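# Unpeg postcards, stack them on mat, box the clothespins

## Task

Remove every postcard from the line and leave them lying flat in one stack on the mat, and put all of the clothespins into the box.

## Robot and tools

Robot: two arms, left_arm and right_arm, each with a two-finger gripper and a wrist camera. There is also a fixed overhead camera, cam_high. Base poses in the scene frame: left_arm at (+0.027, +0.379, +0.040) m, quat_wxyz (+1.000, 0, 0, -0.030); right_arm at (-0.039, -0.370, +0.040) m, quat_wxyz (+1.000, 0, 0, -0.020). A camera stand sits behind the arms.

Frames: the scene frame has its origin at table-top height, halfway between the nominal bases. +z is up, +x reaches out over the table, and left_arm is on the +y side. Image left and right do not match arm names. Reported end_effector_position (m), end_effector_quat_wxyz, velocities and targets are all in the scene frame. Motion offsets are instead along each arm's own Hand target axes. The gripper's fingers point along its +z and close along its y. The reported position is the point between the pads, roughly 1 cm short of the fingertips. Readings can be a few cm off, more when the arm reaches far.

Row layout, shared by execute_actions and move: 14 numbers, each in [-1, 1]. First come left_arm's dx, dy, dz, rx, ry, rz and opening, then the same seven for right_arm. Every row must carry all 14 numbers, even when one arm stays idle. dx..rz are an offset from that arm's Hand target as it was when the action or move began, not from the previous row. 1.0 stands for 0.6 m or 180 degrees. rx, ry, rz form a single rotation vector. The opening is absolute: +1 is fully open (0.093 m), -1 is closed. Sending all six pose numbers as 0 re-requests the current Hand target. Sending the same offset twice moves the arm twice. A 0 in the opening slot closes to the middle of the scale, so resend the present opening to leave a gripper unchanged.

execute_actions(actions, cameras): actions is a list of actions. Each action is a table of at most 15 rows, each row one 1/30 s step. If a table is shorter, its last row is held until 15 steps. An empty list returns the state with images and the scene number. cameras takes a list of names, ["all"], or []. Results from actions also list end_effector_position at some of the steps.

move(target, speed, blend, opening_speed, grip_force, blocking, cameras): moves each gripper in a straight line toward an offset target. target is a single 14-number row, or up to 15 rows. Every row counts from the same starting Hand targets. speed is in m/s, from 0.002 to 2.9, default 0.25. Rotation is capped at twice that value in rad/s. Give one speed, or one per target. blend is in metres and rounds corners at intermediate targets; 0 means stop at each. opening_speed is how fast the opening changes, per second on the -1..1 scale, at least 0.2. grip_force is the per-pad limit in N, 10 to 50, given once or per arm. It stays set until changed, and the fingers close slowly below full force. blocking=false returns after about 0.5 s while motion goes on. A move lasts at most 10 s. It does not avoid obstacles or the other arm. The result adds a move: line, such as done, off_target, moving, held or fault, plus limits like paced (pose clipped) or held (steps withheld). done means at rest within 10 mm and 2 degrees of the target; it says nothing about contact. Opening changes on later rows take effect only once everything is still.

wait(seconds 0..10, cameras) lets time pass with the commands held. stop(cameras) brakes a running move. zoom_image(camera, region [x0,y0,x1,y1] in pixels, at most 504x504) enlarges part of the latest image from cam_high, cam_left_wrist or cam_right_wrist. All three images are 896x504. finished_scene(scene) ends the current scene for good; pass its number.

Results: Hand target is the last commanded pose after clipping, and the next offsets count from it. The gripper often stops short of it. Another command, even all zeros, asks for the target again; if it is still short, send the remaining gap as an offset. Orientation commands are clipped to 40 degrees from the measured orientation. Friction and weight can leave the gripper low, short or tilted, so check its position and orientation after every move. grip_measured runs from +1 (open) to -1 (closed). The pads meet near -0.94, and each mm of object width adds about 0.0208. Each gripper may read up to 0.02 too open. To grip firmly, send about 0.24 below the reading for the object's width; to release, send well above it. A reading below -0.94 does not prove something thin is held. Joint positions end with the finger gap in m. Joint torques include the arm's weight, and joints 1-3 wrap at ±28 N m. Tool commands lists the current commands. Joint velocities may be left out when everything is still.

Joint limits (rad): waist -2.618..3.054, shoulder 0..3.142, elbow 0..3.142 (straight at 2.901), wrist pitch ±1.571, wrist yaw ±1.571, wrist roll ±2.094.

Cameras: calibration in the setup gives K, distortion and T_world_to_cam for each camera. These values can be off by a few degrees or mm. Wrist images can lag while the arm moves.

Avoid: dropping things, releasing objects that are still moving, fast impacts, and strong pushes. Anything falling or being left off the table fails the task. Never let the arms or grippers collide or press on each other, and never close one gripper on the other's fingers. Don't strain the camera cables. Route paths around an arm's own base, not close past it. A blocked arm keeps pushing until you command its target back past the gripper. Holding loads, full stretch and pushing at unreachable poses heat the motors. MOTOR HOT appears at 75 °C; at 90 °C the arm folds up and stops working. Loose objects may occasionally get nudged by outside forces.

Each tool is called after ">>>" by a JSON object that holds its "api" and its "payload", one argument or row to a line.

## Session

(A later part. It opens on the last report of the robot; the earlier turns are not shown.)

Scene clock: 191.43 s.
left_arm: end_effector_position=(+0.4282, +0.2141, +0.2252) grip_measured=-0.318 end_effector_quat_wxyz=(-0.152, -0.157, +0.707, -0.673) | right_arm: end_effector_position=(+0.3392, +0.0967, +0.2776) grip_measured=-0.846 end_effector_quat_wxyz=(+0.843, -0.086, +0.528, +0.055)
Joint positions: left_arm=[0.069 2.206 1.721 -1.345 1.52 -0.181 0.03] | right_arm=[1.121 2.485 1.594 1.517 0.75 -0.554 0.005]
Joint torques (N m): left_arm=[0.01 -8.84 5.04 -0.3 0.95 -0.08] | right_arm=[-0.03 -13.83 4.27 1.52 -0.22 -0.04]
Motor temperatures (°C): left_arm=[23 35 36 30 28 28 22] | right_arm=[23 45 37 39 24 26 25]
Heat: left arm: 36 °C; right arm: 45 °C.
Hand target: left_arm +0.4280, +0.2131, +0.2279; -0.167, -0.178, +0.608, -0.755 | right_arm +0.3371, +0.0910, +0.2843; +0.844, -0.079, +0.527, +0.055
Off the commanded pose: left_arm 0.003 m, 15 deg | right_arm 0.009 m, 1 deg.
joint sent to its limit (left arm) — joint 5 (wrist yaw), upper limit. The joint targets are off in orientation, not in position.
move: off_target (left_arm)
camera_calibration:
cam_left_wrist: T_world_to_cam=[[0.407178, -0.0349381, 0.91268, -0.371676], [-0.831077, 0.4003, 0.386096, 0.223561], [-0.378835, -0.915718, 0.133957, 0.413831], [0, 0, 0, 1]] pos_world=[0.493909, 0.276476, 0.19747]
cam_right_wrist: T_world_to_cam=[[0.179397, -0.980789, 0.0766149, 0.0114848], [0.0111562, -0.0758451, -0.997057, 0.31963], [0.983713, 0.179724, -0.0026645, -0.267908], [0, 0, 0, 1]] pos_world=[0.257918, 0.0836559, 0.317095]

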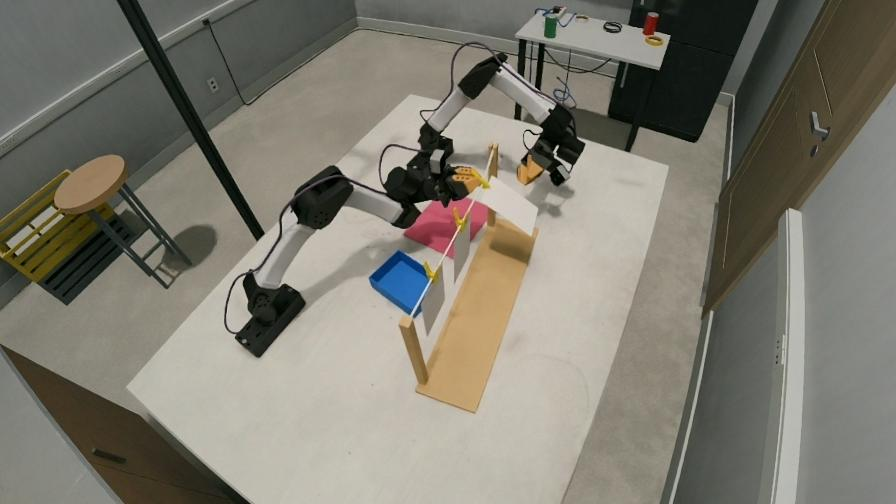

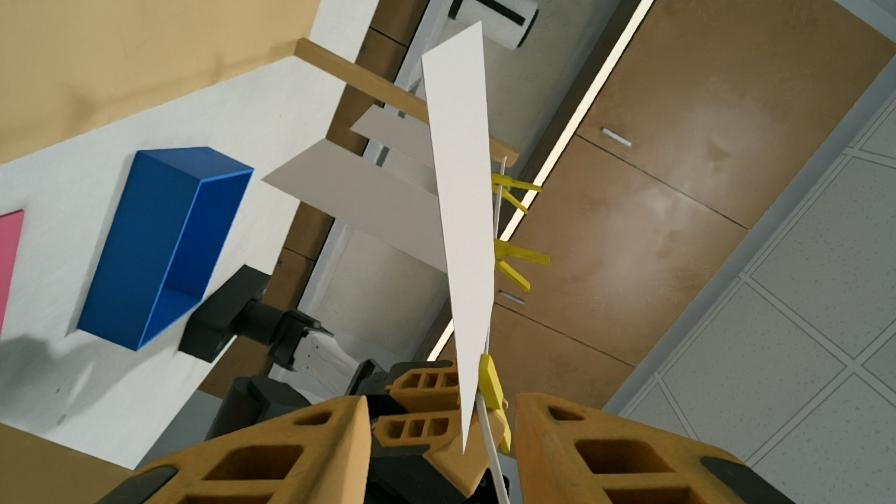

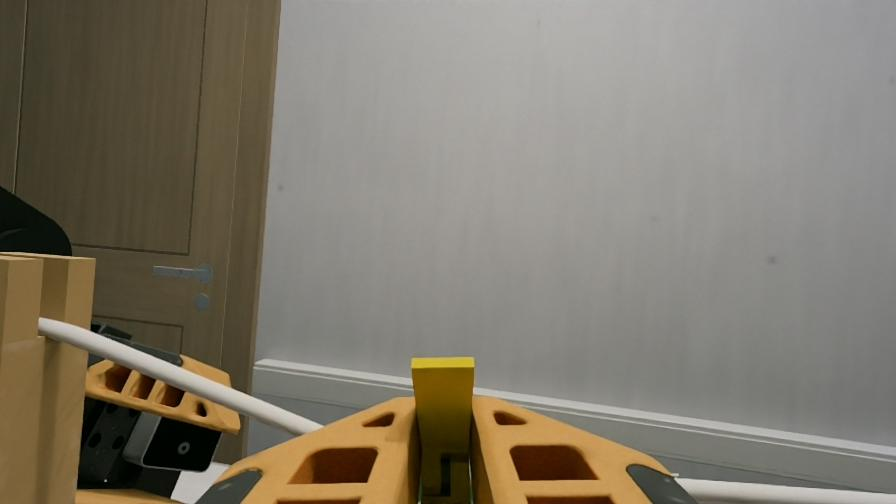

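>>> {"api": "move", "payload": {
  "target": [-0.0217,0.019,0.0975,0,0,0,-0.32,0,0,0,0,0,0,-0.85],
  "speed": 0.12,
  "cameras": ["cam_left_wrist","cam_high"]
}}

>>> {"api": "zoom_image", "payload": {
  "camera": "cam_high",
  "region": [400, 100, 600, 270]
}}

Scene clock: 213.03 s.
left_arm: end_effector_position=(+0.4401, +0.1548, +0.2158) grip_measured=-0.318 end_effector_quat_wxyz=(-0.202, -0.120, +0.712, -0.662) | right_arm: end_effector_position=(+0.3392, +0.0967, +0.2776) grip_measured=-0.846 end_effector_quat_wxyz=(+0.843, -0.086, +0.528, +0.055)
Joint positions: left_arm=[-0.07 2.28 1.811 -1.081 1.529 -0.484 0.03] | right_arm=[1.121 2.485 1.594 1.517 0.75 -0.554 0.005]
Joint torques (N m): left_arm=[-0.35 -11.15 5.14 0.29 0.89 -0.2] | right_arm=[-0.06 -13.85 4.31 1.51 -0.22 -0.04]
Heat: left arm: 35 °C; right arm: 48 °C.
Hand target: left_arm +0.4379, +0.1531, +0.2235; -0.167, -0.178, +0.608, -0.755 | right_arm +0.3371, +0.0910, +0.2843; +0.844, -0.079, +0.527, +0.055
Off the commanded pose: left_arm 0.008 m, 18 deg | right_arm 0.009 m, 1 deg.
joint sent to its limit (left arm) — joint 5 (wrist yaw), upper limit. The joint targets are off in orientation, not in position.
move: off_target (left_arm)
camera_calibration:
cam_left_wrist: T_world_to_cam=[[0.421244, -0.0807075, 0.903349, -0.367168], [-0.765714, 0.502135, 0.401925, 0.212854], [-0.486042, -0.861015, 0.149723, 0.400683], [0, 0, 0, 1]] pos_world=[0.512401, 0.20848, 0.186139]
Images, in order (width x height): cam_high 896x504, cam_left_wrist 896x504.

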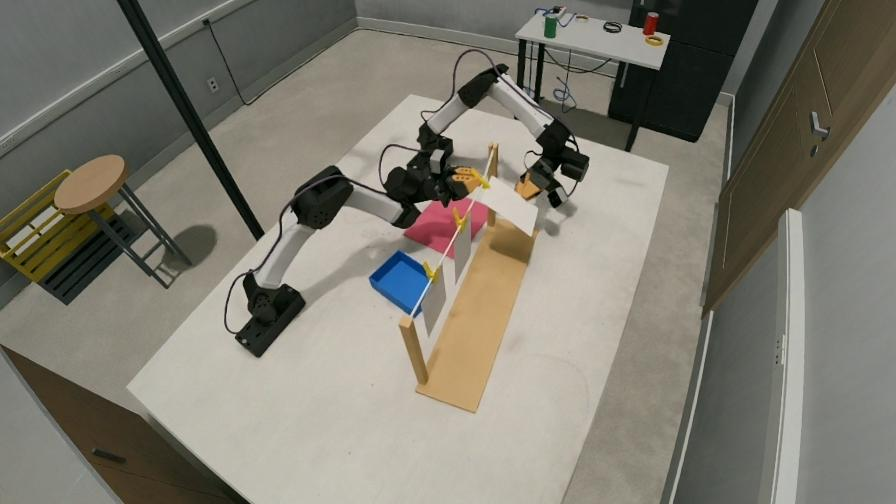

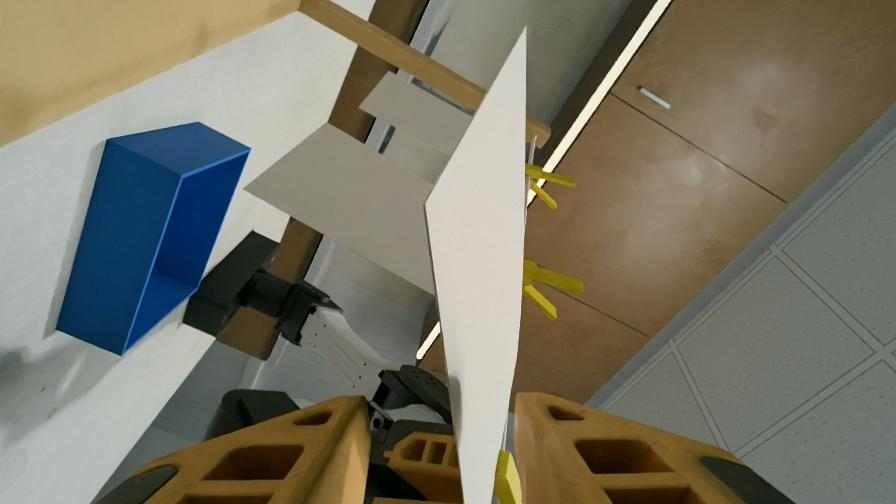

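Scaled by 2.520 from the camera's 896x504 image, which has a finer 1280x720 frame.

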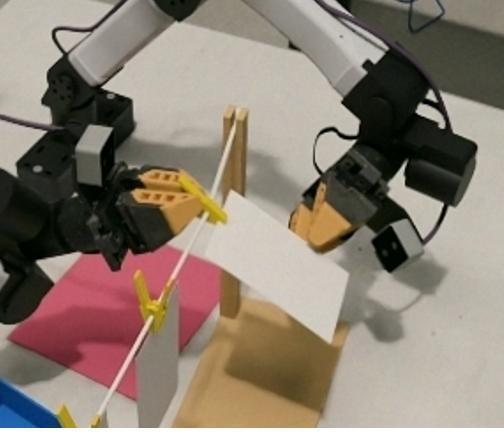

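>>> {"api": "move", "payload": {
  "target": [0,0,0,0,0,0,-1,0,0,0,0,0,0,-0.85],
  "opening_speed": 0.5,
  "grip_force": [25,50],
  "cameras": ["all"]
}}

>>> {"api": "zoom_image", "payload": {
  "camera": "cam_high",
  "region": [400, 100, 600, 270]
}}

Scene clock: 219.27 s.
left_arm: end_effector_position=(+0.4422, +0.1544, +0.2017) grip_measured=-0.989 end_effector_quat_wxyz=(-0.219, -0.137, +0.703, -0.663) | right_arm: end_effector_position=(+0.3392, +0.0967, +0.2776) grip_measured=-0.845 end_effector_quat_wxyz=(+0.843, -0.086, +0.528, +0.055)
Joint positions: left_arm=[-0.07 2.28 1.74 -0.924 1.545 -0.619 0] | right_arm=[1.121 2.485 1.594 1.517 0.75 -0.554 0.005]
Joint torques (N m): left_arm=[-0.39 -14.34 5.37 0.45 0.73 -0.15] | right_arm=[-0.03 -13.85 4.29 1.51 -0.23 -0.03]
Heat: left arm: 35 °C; right arm: 49 °C.
Hand target: left_arm +0.4379, +0.1531, +0.2235; -0.167, -0.177, +0.608, -0.755 | right_arm +0.3371, +0.0910, +0.2843; +0.844, -0.079, +0.527, +0.055
Off the commanded pose: left_arm 0.022 m, 17 deg | right_arm 0.009 m, 1 deg.
joint sent to its limit (left arm) — joint 5 (wrist yaw), upper limit. The joint targets are off in orientation, not in position.
grip_force (N): 25, 50
move: off_target (left_arm)
camera_calibration:
cam_left_wrist: T_world_to_cam=[[0.465779, -0.0709236, 0.882054, -0.372206], [-0.746793, 0.503225, 0.434816, 0.205128], [-0.47471, -0.86124, 0.181426, 0.392093], [0, 0, 0, 1]] pos_world=[0.512685, 0.208063, 0.167977]
cam_right_wrist: T_world_to_cam=[[0.179397, -0.980789, 0.0766149, 0.0114848], [0.0111562, -0.0758451, -0.997057, 0.31963], [0.983713, 0.179724, -0.0026645, -0.267908], [0, 0, 0, 1]] pos_world=[0.257918, 0.0836559, 0.317095]

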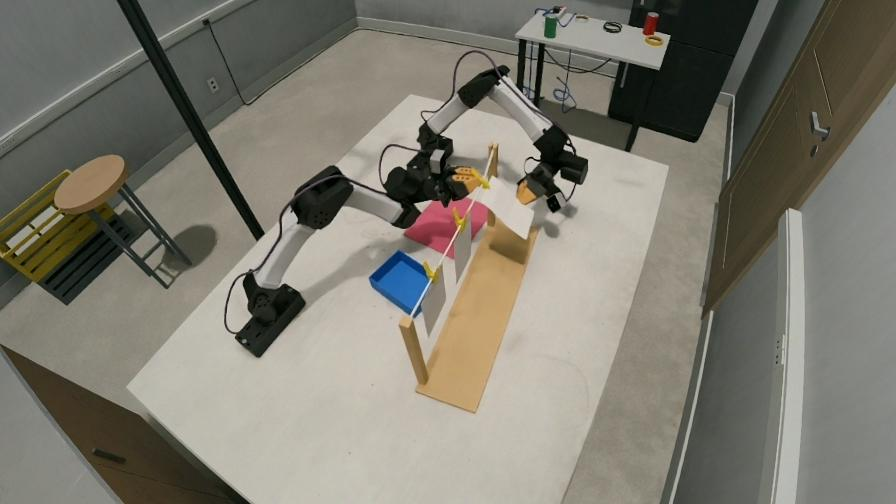

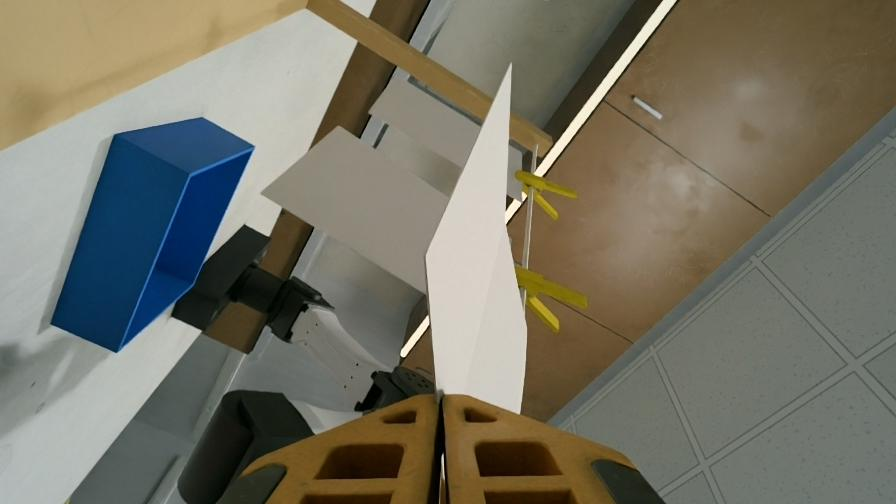

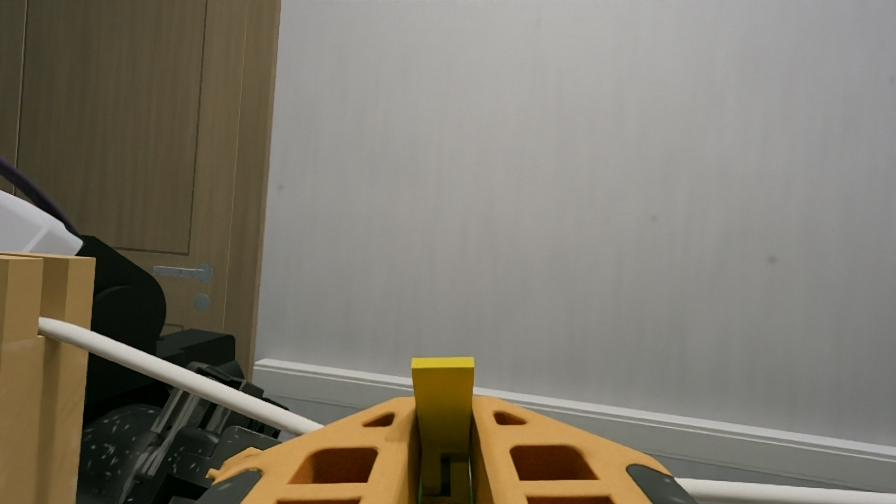

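Scaled by 2.520 from the camera's 896x504 image, which has a finer 1280x720 frame.

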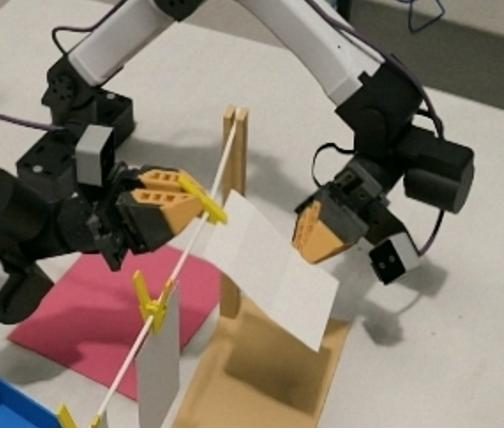

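>>> {"api": "move", "payload": {
  "target": [
    [0,0,0,0,0,0,-1,0,0,0,0,0,0,-0.5],
    [0,0,0,0,0,0,-1,0,0,-0.1167,0,0,0,-0.5],
    [0,0,0,0,0,0,-1,-0.101,-0.0128,-0.0658,0.2265,0.2345,0.4858,0.0]
  ],
  "speed": [0.2,0.15,0.3],
  "blend": [0,0.01,0],
  "cameras": ["all"]
}}

>>> {"api": "zoom_image", "payload": {
  "camera": "cam_high",
  "region": [400, 100, 600, 270]
}}

Scene clock: 245.23 s.
left_arm: end_effector_position=(+0.4423, +0.1544, +0.2018) grip_measured=-0.989 end_effector_quat_wxyz=(-0.219, -0.137, +0.703, -0.663) | right_arm: end_effector_position=(+0.2752, +0.0787, +0.2917) grip_measured=-0.001 end_effector_quat_wxyz=(+0.349, +0.504, +0.688, +0.389)
Joint positions: left_arm=[-0.07 2.28 1.74 -0.923 1.545 -0.62 0] | right_arm=[1.229 2.065 1.951 -0.628 0.835 2.068 0.045]
Joint torques (N m): left_arm=[-0.32 -14.28 5.27 0.46 0.71 -0.17] | right_arm=[-0.76 -13.14 10.13 1.52 0.16 0.08]
Motor temperatures (°C): left_arm=[23 40 33 29 27 27 23] | right_arm=[23 53 36 37 24 25 25]
Heat: left arm: 40 °C; right arm: 53 °C.
Hand target: left_arm +0.4379, +0.1531, +0.2234; -0.167, -0.178, +0.608, -0.755 | right_arm +0.2771, +0.0754, +0.3220; +0.332, +0.543, +0.658, +0.403
Off the commanded pose: left_arm 0.022 m, 17 deg | right_arm 0.031 m, 6 deg.
joint sent to its limit (left arm) — joint 5 (wrist yaw), upper limit. The joint targets are off in orientation, not in position.
joint sent to its limit (right arm) — joint 6 (wrist roll), upper limit. The joint targets are off in orientation, not in position.
grip_force (N): 25, 50
move: off_target (left_arm, right_arm); target 3's new opening was sent with right_arm's hand 0.031 m and 6 deg from that target
camera_calibration:
cam_left_wrist: T_world_to_cam=[[0.465561, -0.0702114, 0.882226, -0.372414], [-0.746864, 0.503642, 0.43421, 0.205262], [-0.474813, -0.861055, 0.182038, 0.391946], [0, 0, 0, 1]] pos_world=[0.512785, 0.20796, 0.168078]
cam_right_wrist: T_world_to_cam=[[-0.430269, -0.183942, -0.883761, 0.389412], [-0.596762, 0.79253, 0.125586, 0.104508], [0.677306, 0.581431, -0.45077, -0.0182458], [0, 0, 0, 1]] pos_world=[0.242276, -0.000587813, 0.322798]

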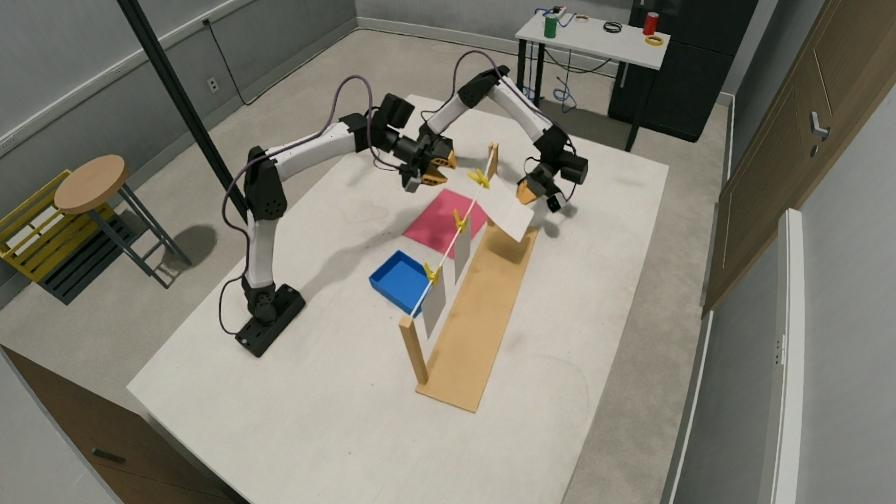

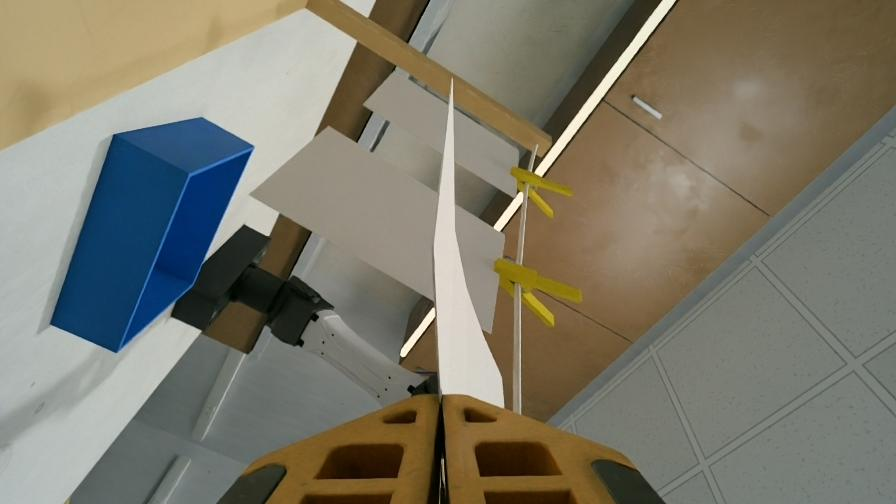

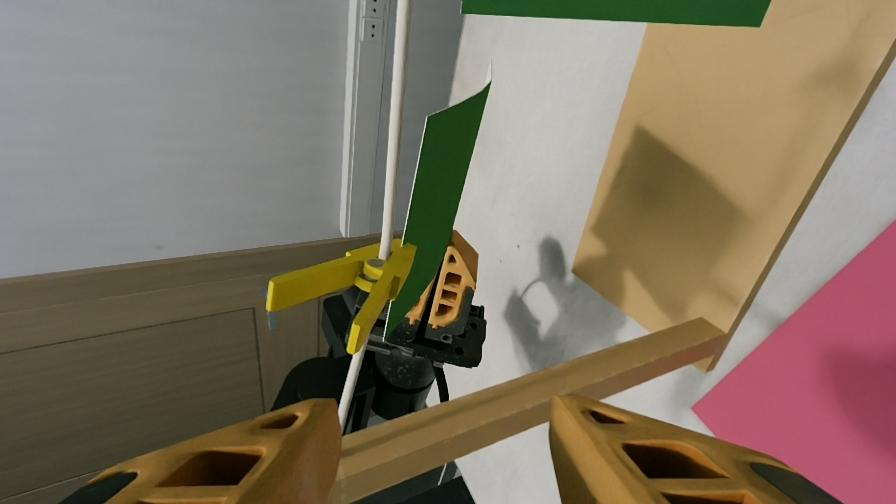

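Scaled by 2.520 from the camera's 896x504 image, which has a finer 1280x720 frame.

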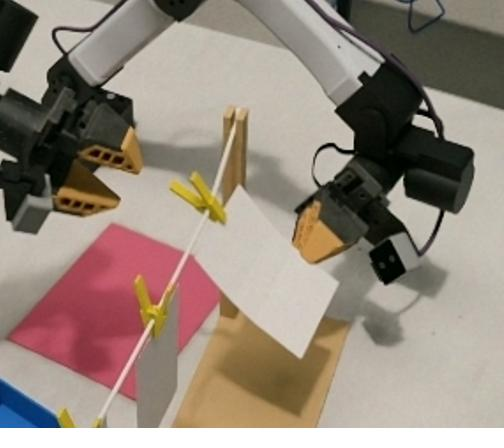

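>>> {"api": "move", "payload": {
  "target": [
    [0,0,0,0,0,0,-1,-0.062,0.0225,-0.0955,-0.14,0.085,-0.425,0.1],
    [0,0,0,0,0,0,-1,-0.0262,0.0542,0.0507,-0.2797,0.17,-0.8499,0.1]
  ],
  "speed": 0.4,
  "blend": [0.03,0],
  "cameras": ["cam_high","cam_right_wrist"]
}}

>>> {"api": "zoom_image", "payload": {
  "camera": "cam_high",
  "region": [400, 100, 600, 270]
}}

Scene clock: 273.77 s.
left_arm: end_effector_position=(+0.4423, +0.1544, +0.2018) grip_measured=-0.989 end_effector_quat_wxyz=(-0.219, -0.137, +0.703, -0.663) | right_arm: end_effector_position=(+0.3174, +0.0663, +0.3270) grip_measured=+0.099 end_effector_quat_wxyz=(-0.452, +0.708, -0.541, -0.050)
Joint positions: left_arm=[-0.07 2.28 1.74 -0.923 1.545 -0.62 0] | right_arm=[0.88 1.994 2.056 -0.698 -0.152 -0.92 0.05]
Joint torques (N m): left_arm=[-0.31 -14.31 5.27 0.47 0.73 -0.16] | right_arm=[-0.73 -8.88 10.29 1.91 -0.29 -0.12]
Motor temperatures (°C): left_arm=[23 44 33 29 26 26 23] | right_arm=[23 52 42 36 24 25 25]
Heat: left arm: 44 °C; right arm: 52 °C.
Hand target: left_arm +0.4379, +0.1531, +0.2234; -0.167, -0.178, +0.608, -0.755 | right_arm +0.3213, +0.0679, +0.3372; -0.462, +0.708, -0.532, -0.050
Off the commanded pose: left_arm 0.022 m, 17 deg | right_arm 0.011 m, 2 deg.
joint sent to its limit (left arm) — joint 5 (wrist yaw), upper limit. The joint targets are off in orientation, not in position.
grip_force (N): 25, 50
move: off_target (left_arm, right_arm)
camera_calibration:
cam_right_wrist: T_world_to_cam=[[0.810051, -0.00411261, 0.586344, -0.44977], [0.180467, -0.949687, -0.255982, 0.128613], [0.557896, 0.313175, -0.768553, 0.135922], [0, 0, 0, 1]] pos_world=[0.265296, 0.077725, 0.401106]
Images, in order (width x height): cam_high 896x504, cam_right_wrist 896x504.

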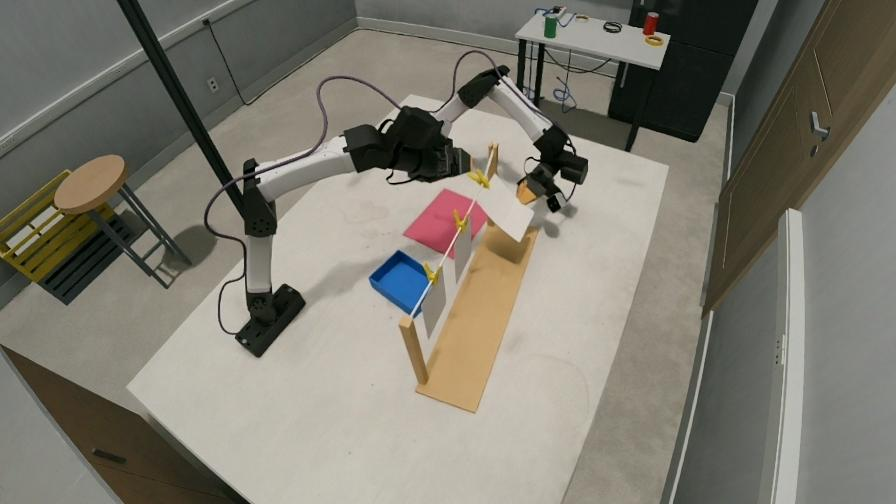

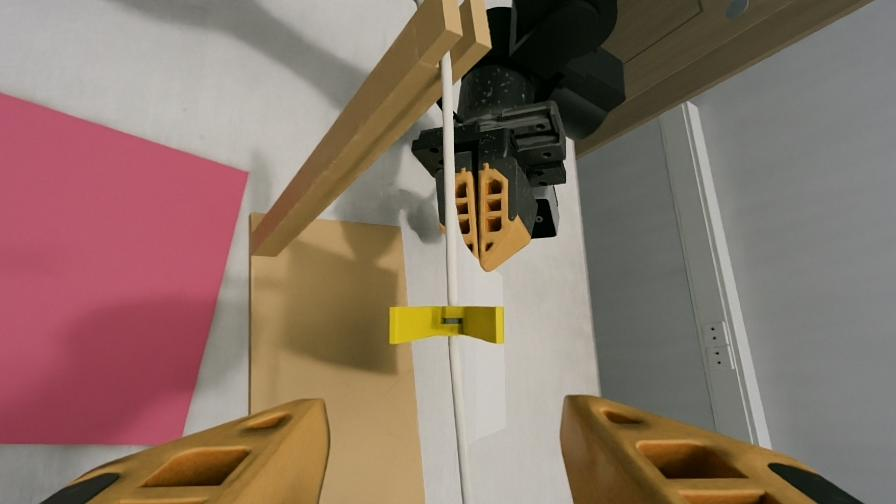

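Scaled by 2.520 from the camera's 896x504 image, which has a finer 1280x720 frame.

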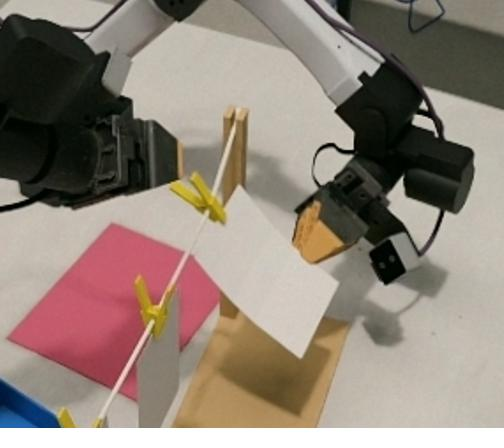

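>>> {"api": "move", "payload": {
  "target": [0,0,0,0,0,0,-1,0.007,0,0.081,0,0,0,0.1],
  "speed": 0.12,
  "cameras": ["cam_right_wrist"]
}}

>>> {"api": "zoom_image", "payload": {
  "camera": "cam_right_wrist",
  "region": [250, 300, 650, 504]
}}

Scene clock: 281.90 s.
left_arm: end_effector_position=(+0.4423, +0.1544, +0.2018) grip_measured=-0.989 end_effector_quat_wxyz=(-0.219, -0.137, +0.703, -0.663) | right_arm: end_effector_position=(+0.3406, +0.0922, +0.2910) grip_measured=+0.099 end_effector_quat_wxyz=(-0.440, +0.712, -0.545, -0.050)
Joint positions: left_arm=[-0.07 2.28 1.74 -0.923 1.545 -0.62 0] | right_arm=[0.88 2.147 2.161 -0.677 -0.152 -0.921 0.05]
Joint torques (N m): left_arm=[-0.17 -14.32 5.3 0.43 0.73 -0.15] | right_arm=[0.16 -10.4 10.3 2.09 -0.23 -0.08]
Heat: left arm: 45 °C; right arm: 51 °C.
Hand target: left_arm +0.4379, +0.1531, +0.2234; -0.167, -0.178, +0.608, -0.755 | right_arm +0.3435, +0.0993, +0.3074; -0.462, +0.708, -0.532, -0.050
Off the commanded pose: left_arm 0.022 m, 17 deg | right_arm 0.018 m, 3 deg.
joint sent to its limit (left arm) — joint 5 (wrist yaw), upper limit. The joint targets are off in orientation, not in position.
grip_force (N): 25, 50
move: off_target (left_arm, right_arm)
camera_calibration:
cam_right_wrist: T_world_to_cam=[[0.820198, 0.00769938, 0.572029, -0.447741], [0.176377, -0.954604, -0.240047, 0.13703], [0.544213, 0.297778, -0.784322, 0.0979446], [0, 0, 0, 1]] pos_world=[0.289765, 0.105091, 0.365835]
Images, in order (width x height): cam_right_wrist 896x504.

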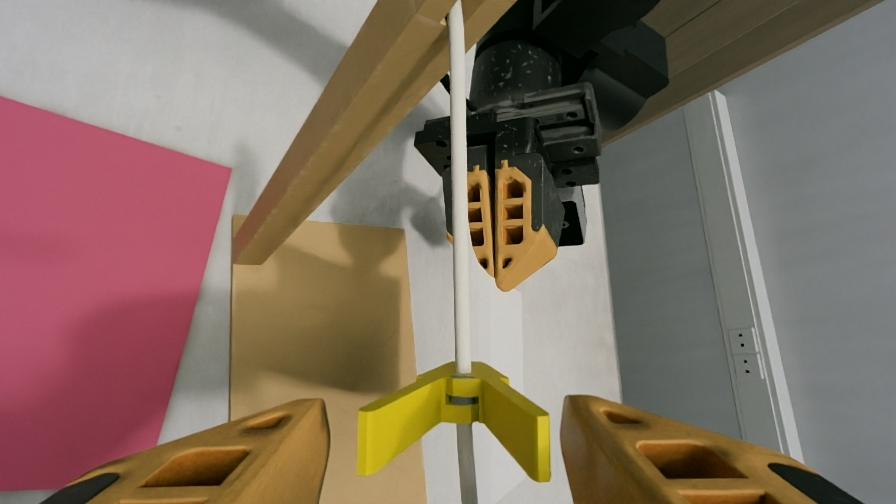

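Scaled by 1.260 from the camera's 896x504 image, which has a finer 1280x720 frame.

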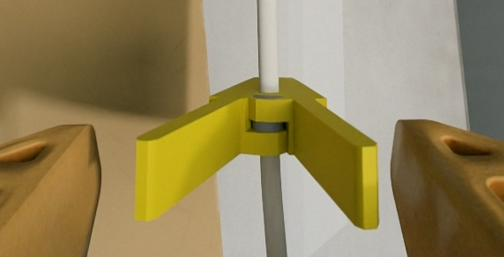

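>>> {"api": "move", "payload": {
  "target": [0,0,0,0,0,0,-1,0,-0.0033,0,0,0,0,-0.55],
  "opening_speed": 0.5,
  "cameras": ["cam_right_wrist","cam_left_wrist"]
}}

>>> {"api": "zoom_image", "payload": {
  "camera": "cam_right_wrist",
  "region": [250, 300, 650, 504]
}}

Scene clock: 288.60 s.
left_arm: end_effector_position=(+0.4425, +0.1544, +0.2018) grip_measured=-0.989 end_effector_quat_wxyz=(-0.219, -0.136, +0.703, -0.663) | right_arm: end_effector_position=(+0.3422, +0.0940, +0.2974) grip_measured=-0.545 end_effector_quat_wxyz=(-0.447, +0.709, -0.542, -0.050)
Joint positions: left_arm=[-0.07 2.28 1.74 -0.92 1.545 -0.621 0] | right_arm=[0.88 2.152 2.182 -0.676 -0.152 -0.921 0.019]
Joint torques (N m): left_arm=[-0.36 -14.38 5.3 0.47 0.74 -0.2] | right_arm=[0.05 -9.95 10.25 2 -0.24 -0.09]
Heat: left arm: 45 °C; right arm: 52 °C.
Hand target: left_arm +0.4379, +0.1531, +0.2234; -0.167, -0.178, +0.608, -0.755 | right_arm +0.3451, +0.0993, +0.3087; -0.462, +0.707, -0.532, -0.050
Off the commanded pose: left_arm 0.022 m, 17 deg | right_arm 0.013 m, 2 deg.
joint sent to its limit (left arm) — joint 5 (wrist yaw), upper limit. The joint targets are off in orientation, not in position.
grip_force (N): 25, 50
move: off_target (left_arm, right_arm)
camera_calibration:
cam_left_wrist: T_world_to_cam=[[0.464246, -0.0700897, 0.882929, -0.372068], [-0.747509, 0.503703, 0.433028, 0.205887], [-0.475085, -0.861029, 0.181449, 0.392257], [0, 0, 0, 1]] pos_world=[0.512989, 0.20796, 0.16818]
cam_right_wrist: T_world_to_cam=[[0.813921, 0.000619726, 0.580976, -0.452572], [0.179003, -0.951618, -0.24976, 0.141723], [0.552712, 0.307281, -0.774653, 0.0948145], [0, 0, 0, 1]] pos_world=[0.290584, 0.106012, 0.371779]
Images, in order (width x height): cam_left_wrist 896x504, cam_right_wrist 896x504.

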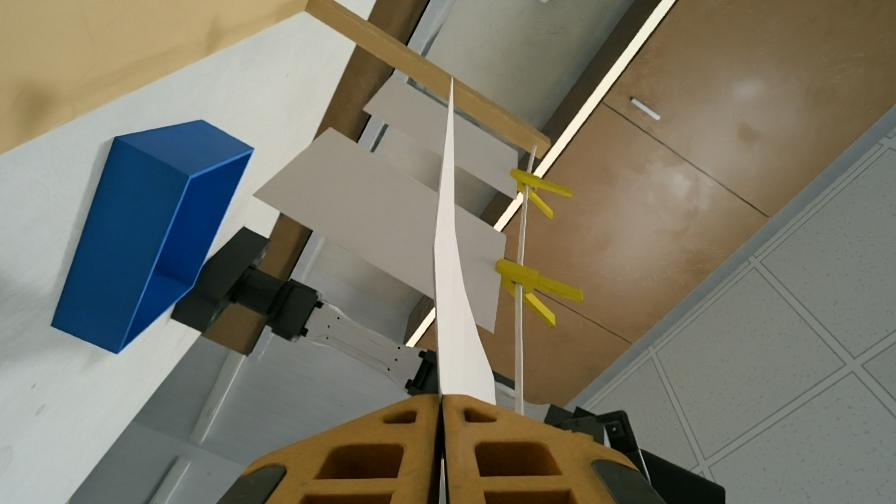

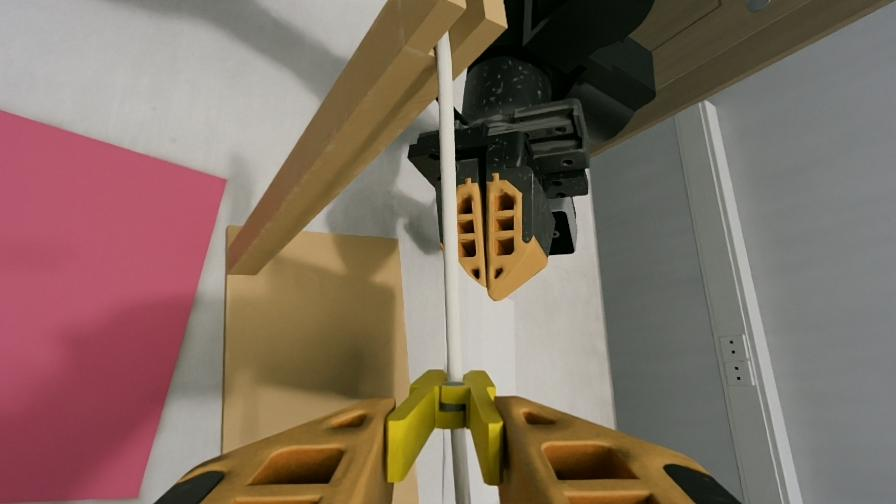

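Scaled by 1.260 from the camera's 896x504 image, which has a finer 1280x720 frame.

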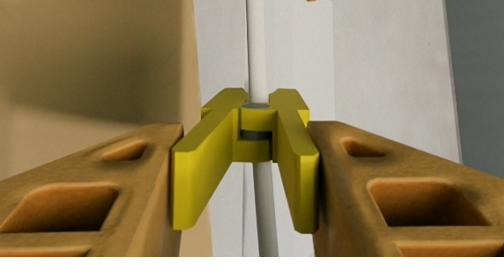

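>>> {"api": "move", "payload": {
  "target": [0,0,0,0,0,0,-1,0,0,0,0,0,0,-0.72],
  "opening_speed": 0.5,
  "cameras": ["cam_right_wrist","cam_left_wrist"]
}}

>>> {"api": "zoom_image", "payload": {
  "camera": "cam_right_wrist",
  "region": [250, 300, 650, 504]
}}

>>> {"api": "zoom_image", "payload": {
  "camera": "cam_left_wrist",
  "region": [400, 300, 720, 504]
}}

Scene clock: 296.33 s.
left_arm: end_effector_position=(+0.4426, +0.1544, +0.2018) grip_measured=-0.989 end_effector_quat_wxyz=(-0.219, -0.136, +0.703, -0.663) | right_arm: end_effector_position=(+0.3422, +0.0940, +0.2974) grip_measured=-0.716 end_effector_quat_wxyz=(-0.447, +0.709, -0.542, -0.050)
Joint positions: left_arm=[-0.07 2.28 1.74 -0.918 1.545 -0.622 0] | right_arm=[0.88 2.152 2.182 -0.676 -0.152 -0.921 0.011]
Joint torques (N m): left_arm=[-0.34 -14.45 5.23 0.44 0.75 -0.18] | right_arm=[-0.01 -9.95 10.29 2 -0.25 -0.08]
Heat: left arm: 46 °C; right arm: 52 °C.
Hand target: left_arm +0.4379, +0.1531, +0.2234; -0.167, -0.178, +0.608, -0.755 | right_arm +0.3451, +0.0993, +0.3087; -0.462, +0.707, -0.532, -0.050
Off the commanded pose: left_arm 0.022 m, 17 deg | right_arm 0.013 m, 2 deg.
joint sent to its limit (left arm) — joint 5 (wrist yaw), upper limit. The joint targets are off in orientation, not in position.
grip_force (N): 25, 50
move: off_target (left_arm, right_arm)
camera_calibration:
cam_left_wrist: T_world_to_cam=[[0.463938, -0.0699798, 0.883099, -0.372055], [-0.747697, 0.503691, 0.432718, 0.206188], [-0.475091, -0.861045, 0.181358, 0.392374], [0, 0, 0, 1]] pos_world=[0.51319, 0.20796, 0.16818]
cam_right_wrist: T_world_to_cam=[[0.813921, 0.000619726, 0.580976, -0.452572], [0.179003, -0.951618, -0.24976, 0.141723], [0.552712, 0.307281, -0.774653, 0.0948145], [0, 0, 0, 1]] pos_world=[0.290584, 0.106012, 0.371779]
Images, in order (width x height): cam_left_wrist 896x504, cam_right_wrist 896x504.

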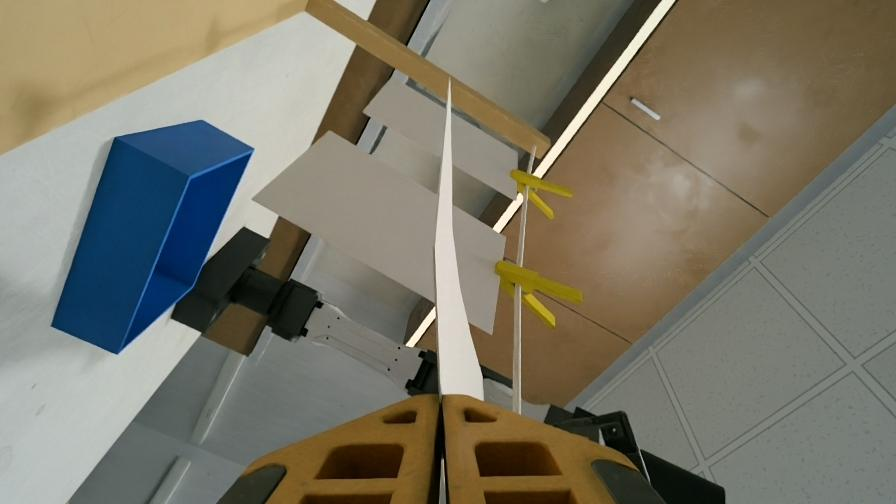

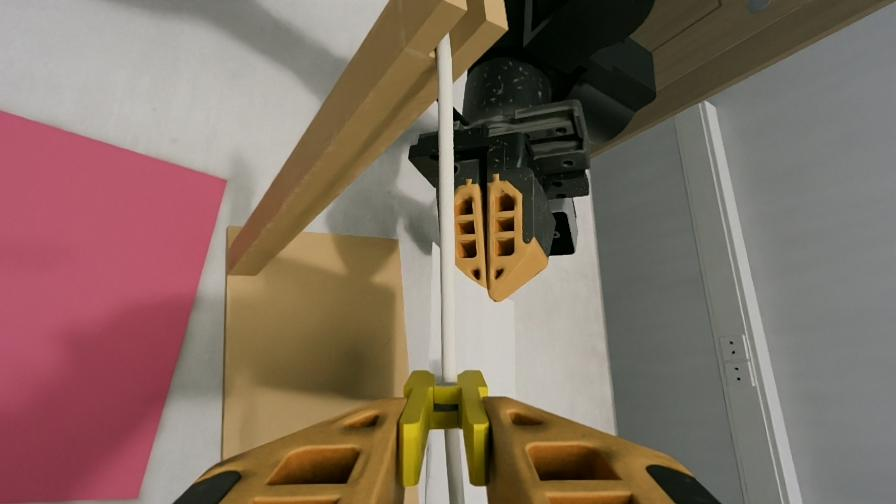

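Scaled by 1.260 from the camera's 896x504 image, which has a finer 1280x720 frame.

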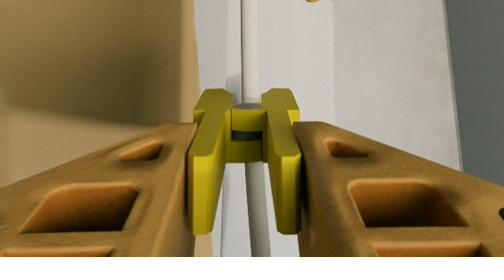

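Scaled by 1.575 from the camera's 896x504 image, which has a finer 1280x720 frame.

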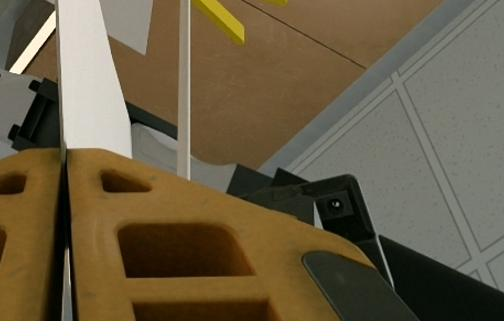

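>>> {"api": "move", "payload": {
  "target": [0,0,0,0,0,0,-1,-0.07,0,-0.07,0,0,0,-0.72],
  "speed": 0.1,
  "cameras": ["all"]
}}

>>> {"api": "zoom_image", "payload": {
  "camera": "cam_high",
  "region": [400, 100, 600, 270]
}}

Scene clock: 300.53 s.
left_arm: end_effector_position=(+0.4427, +0.1543, +0.2019) grip_measured=-0.989 end_effector_quat_wxyz=(-0.218, -0.136, +0.703, -0.663) | right_arm: end_effector_position=(+0.3114, +0.0996, +0.3341) grip_measured=-0.716 end_effector_quat_wxyz=(-0.443, +0.719, -0.534, -0.048)
Joint positions: left_arm=[-0.07 2.28 1.74 -0.917 1.545 -0.623 0] | right_arm=[0.936 2.152 2.345 -0.846 -0.115 -0.911 0.011]
Joint torques (N m): left_arm=[-0.44 -14.35 5.14 0.44 0.76 -0.16] | right_arm=[0.25 -11.82 9.72 1.88 -0.11 0.17]
Heat: left arm: 46 °C; right arm: 52 °C.
Hand target: left_arm +0.4379, +0.1531, +0.2234; -0.167, -0.178, +0.608, -0.755 | right_arm +0.3095, +0.0992, +0.3562; -0.463, +0.707, -0.532, -0.050
Off the commanded pose: left_arm 0.022 m, 17 deg | right_arm 0.022 m, 3 deg.
joint sent to its limit (left arm) — joint 5 (wrist yaw), upper limit. The joint targets are off in orientation, not in position.
grip_force (N): 25, 50
move: off_target (left_arm, right_arm)
camera_calibration:
cam_left_wrist: T_world_to_cam=[[0.463234, -0.0699144, 0.883474, -0.371907], [-0.748022, 0.503757, 0.432078, 0.206482], [-0.475265, -0.861012, 0.18106, 0.392536], [0, 0, 0, 1]] pos_world=[0.513292, 0.20796, 0.168281]
cam_right_wrist: T_world_to_cam=[[0.810195, 0.0265569, 0.585558, -0.451786], [0.200446, -0.9513, -0.234198, 0.149826], [0.550822, 0.307119, -0.776062, 0.139706], [0, 0, 0, 1]] pos_world=[0.25905, 0.111621, 0.408056]

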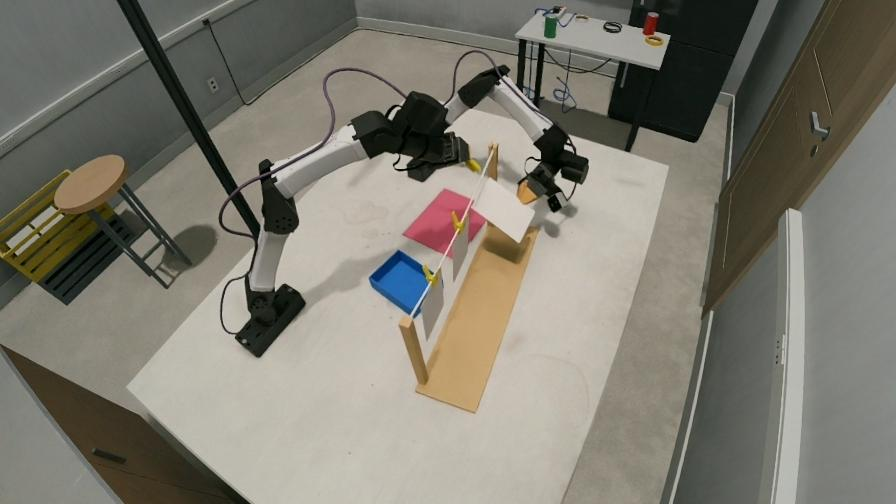

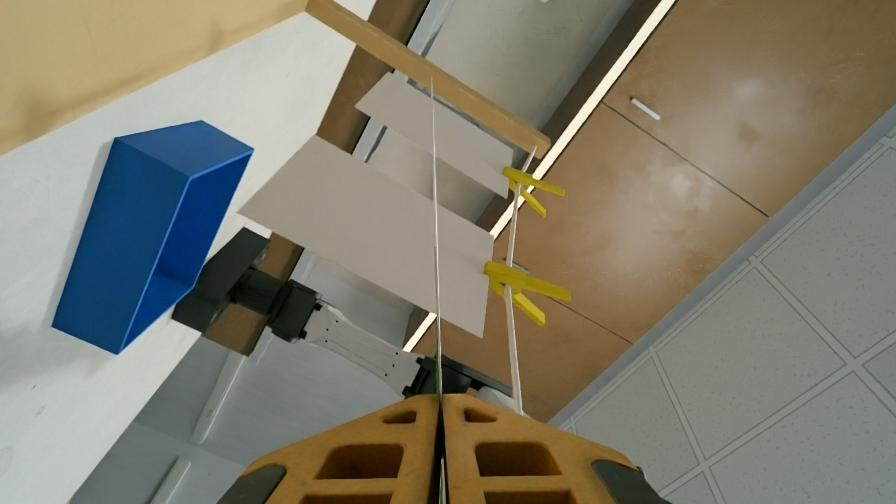

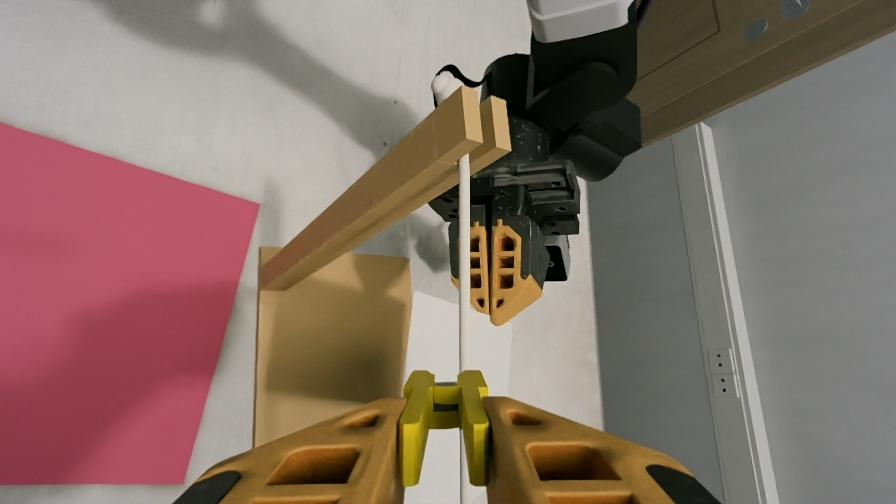

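Scaled by 2.520 from the camera's 896x504 image, which has a finer 1280x720 frame.

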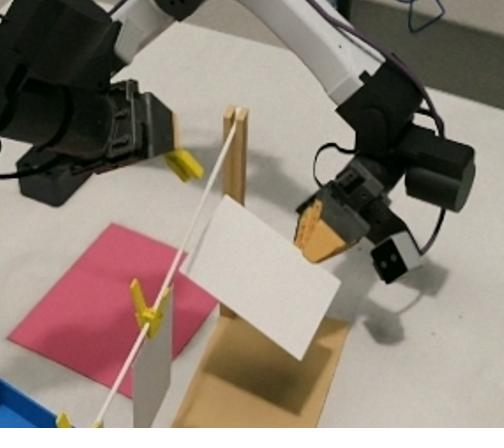

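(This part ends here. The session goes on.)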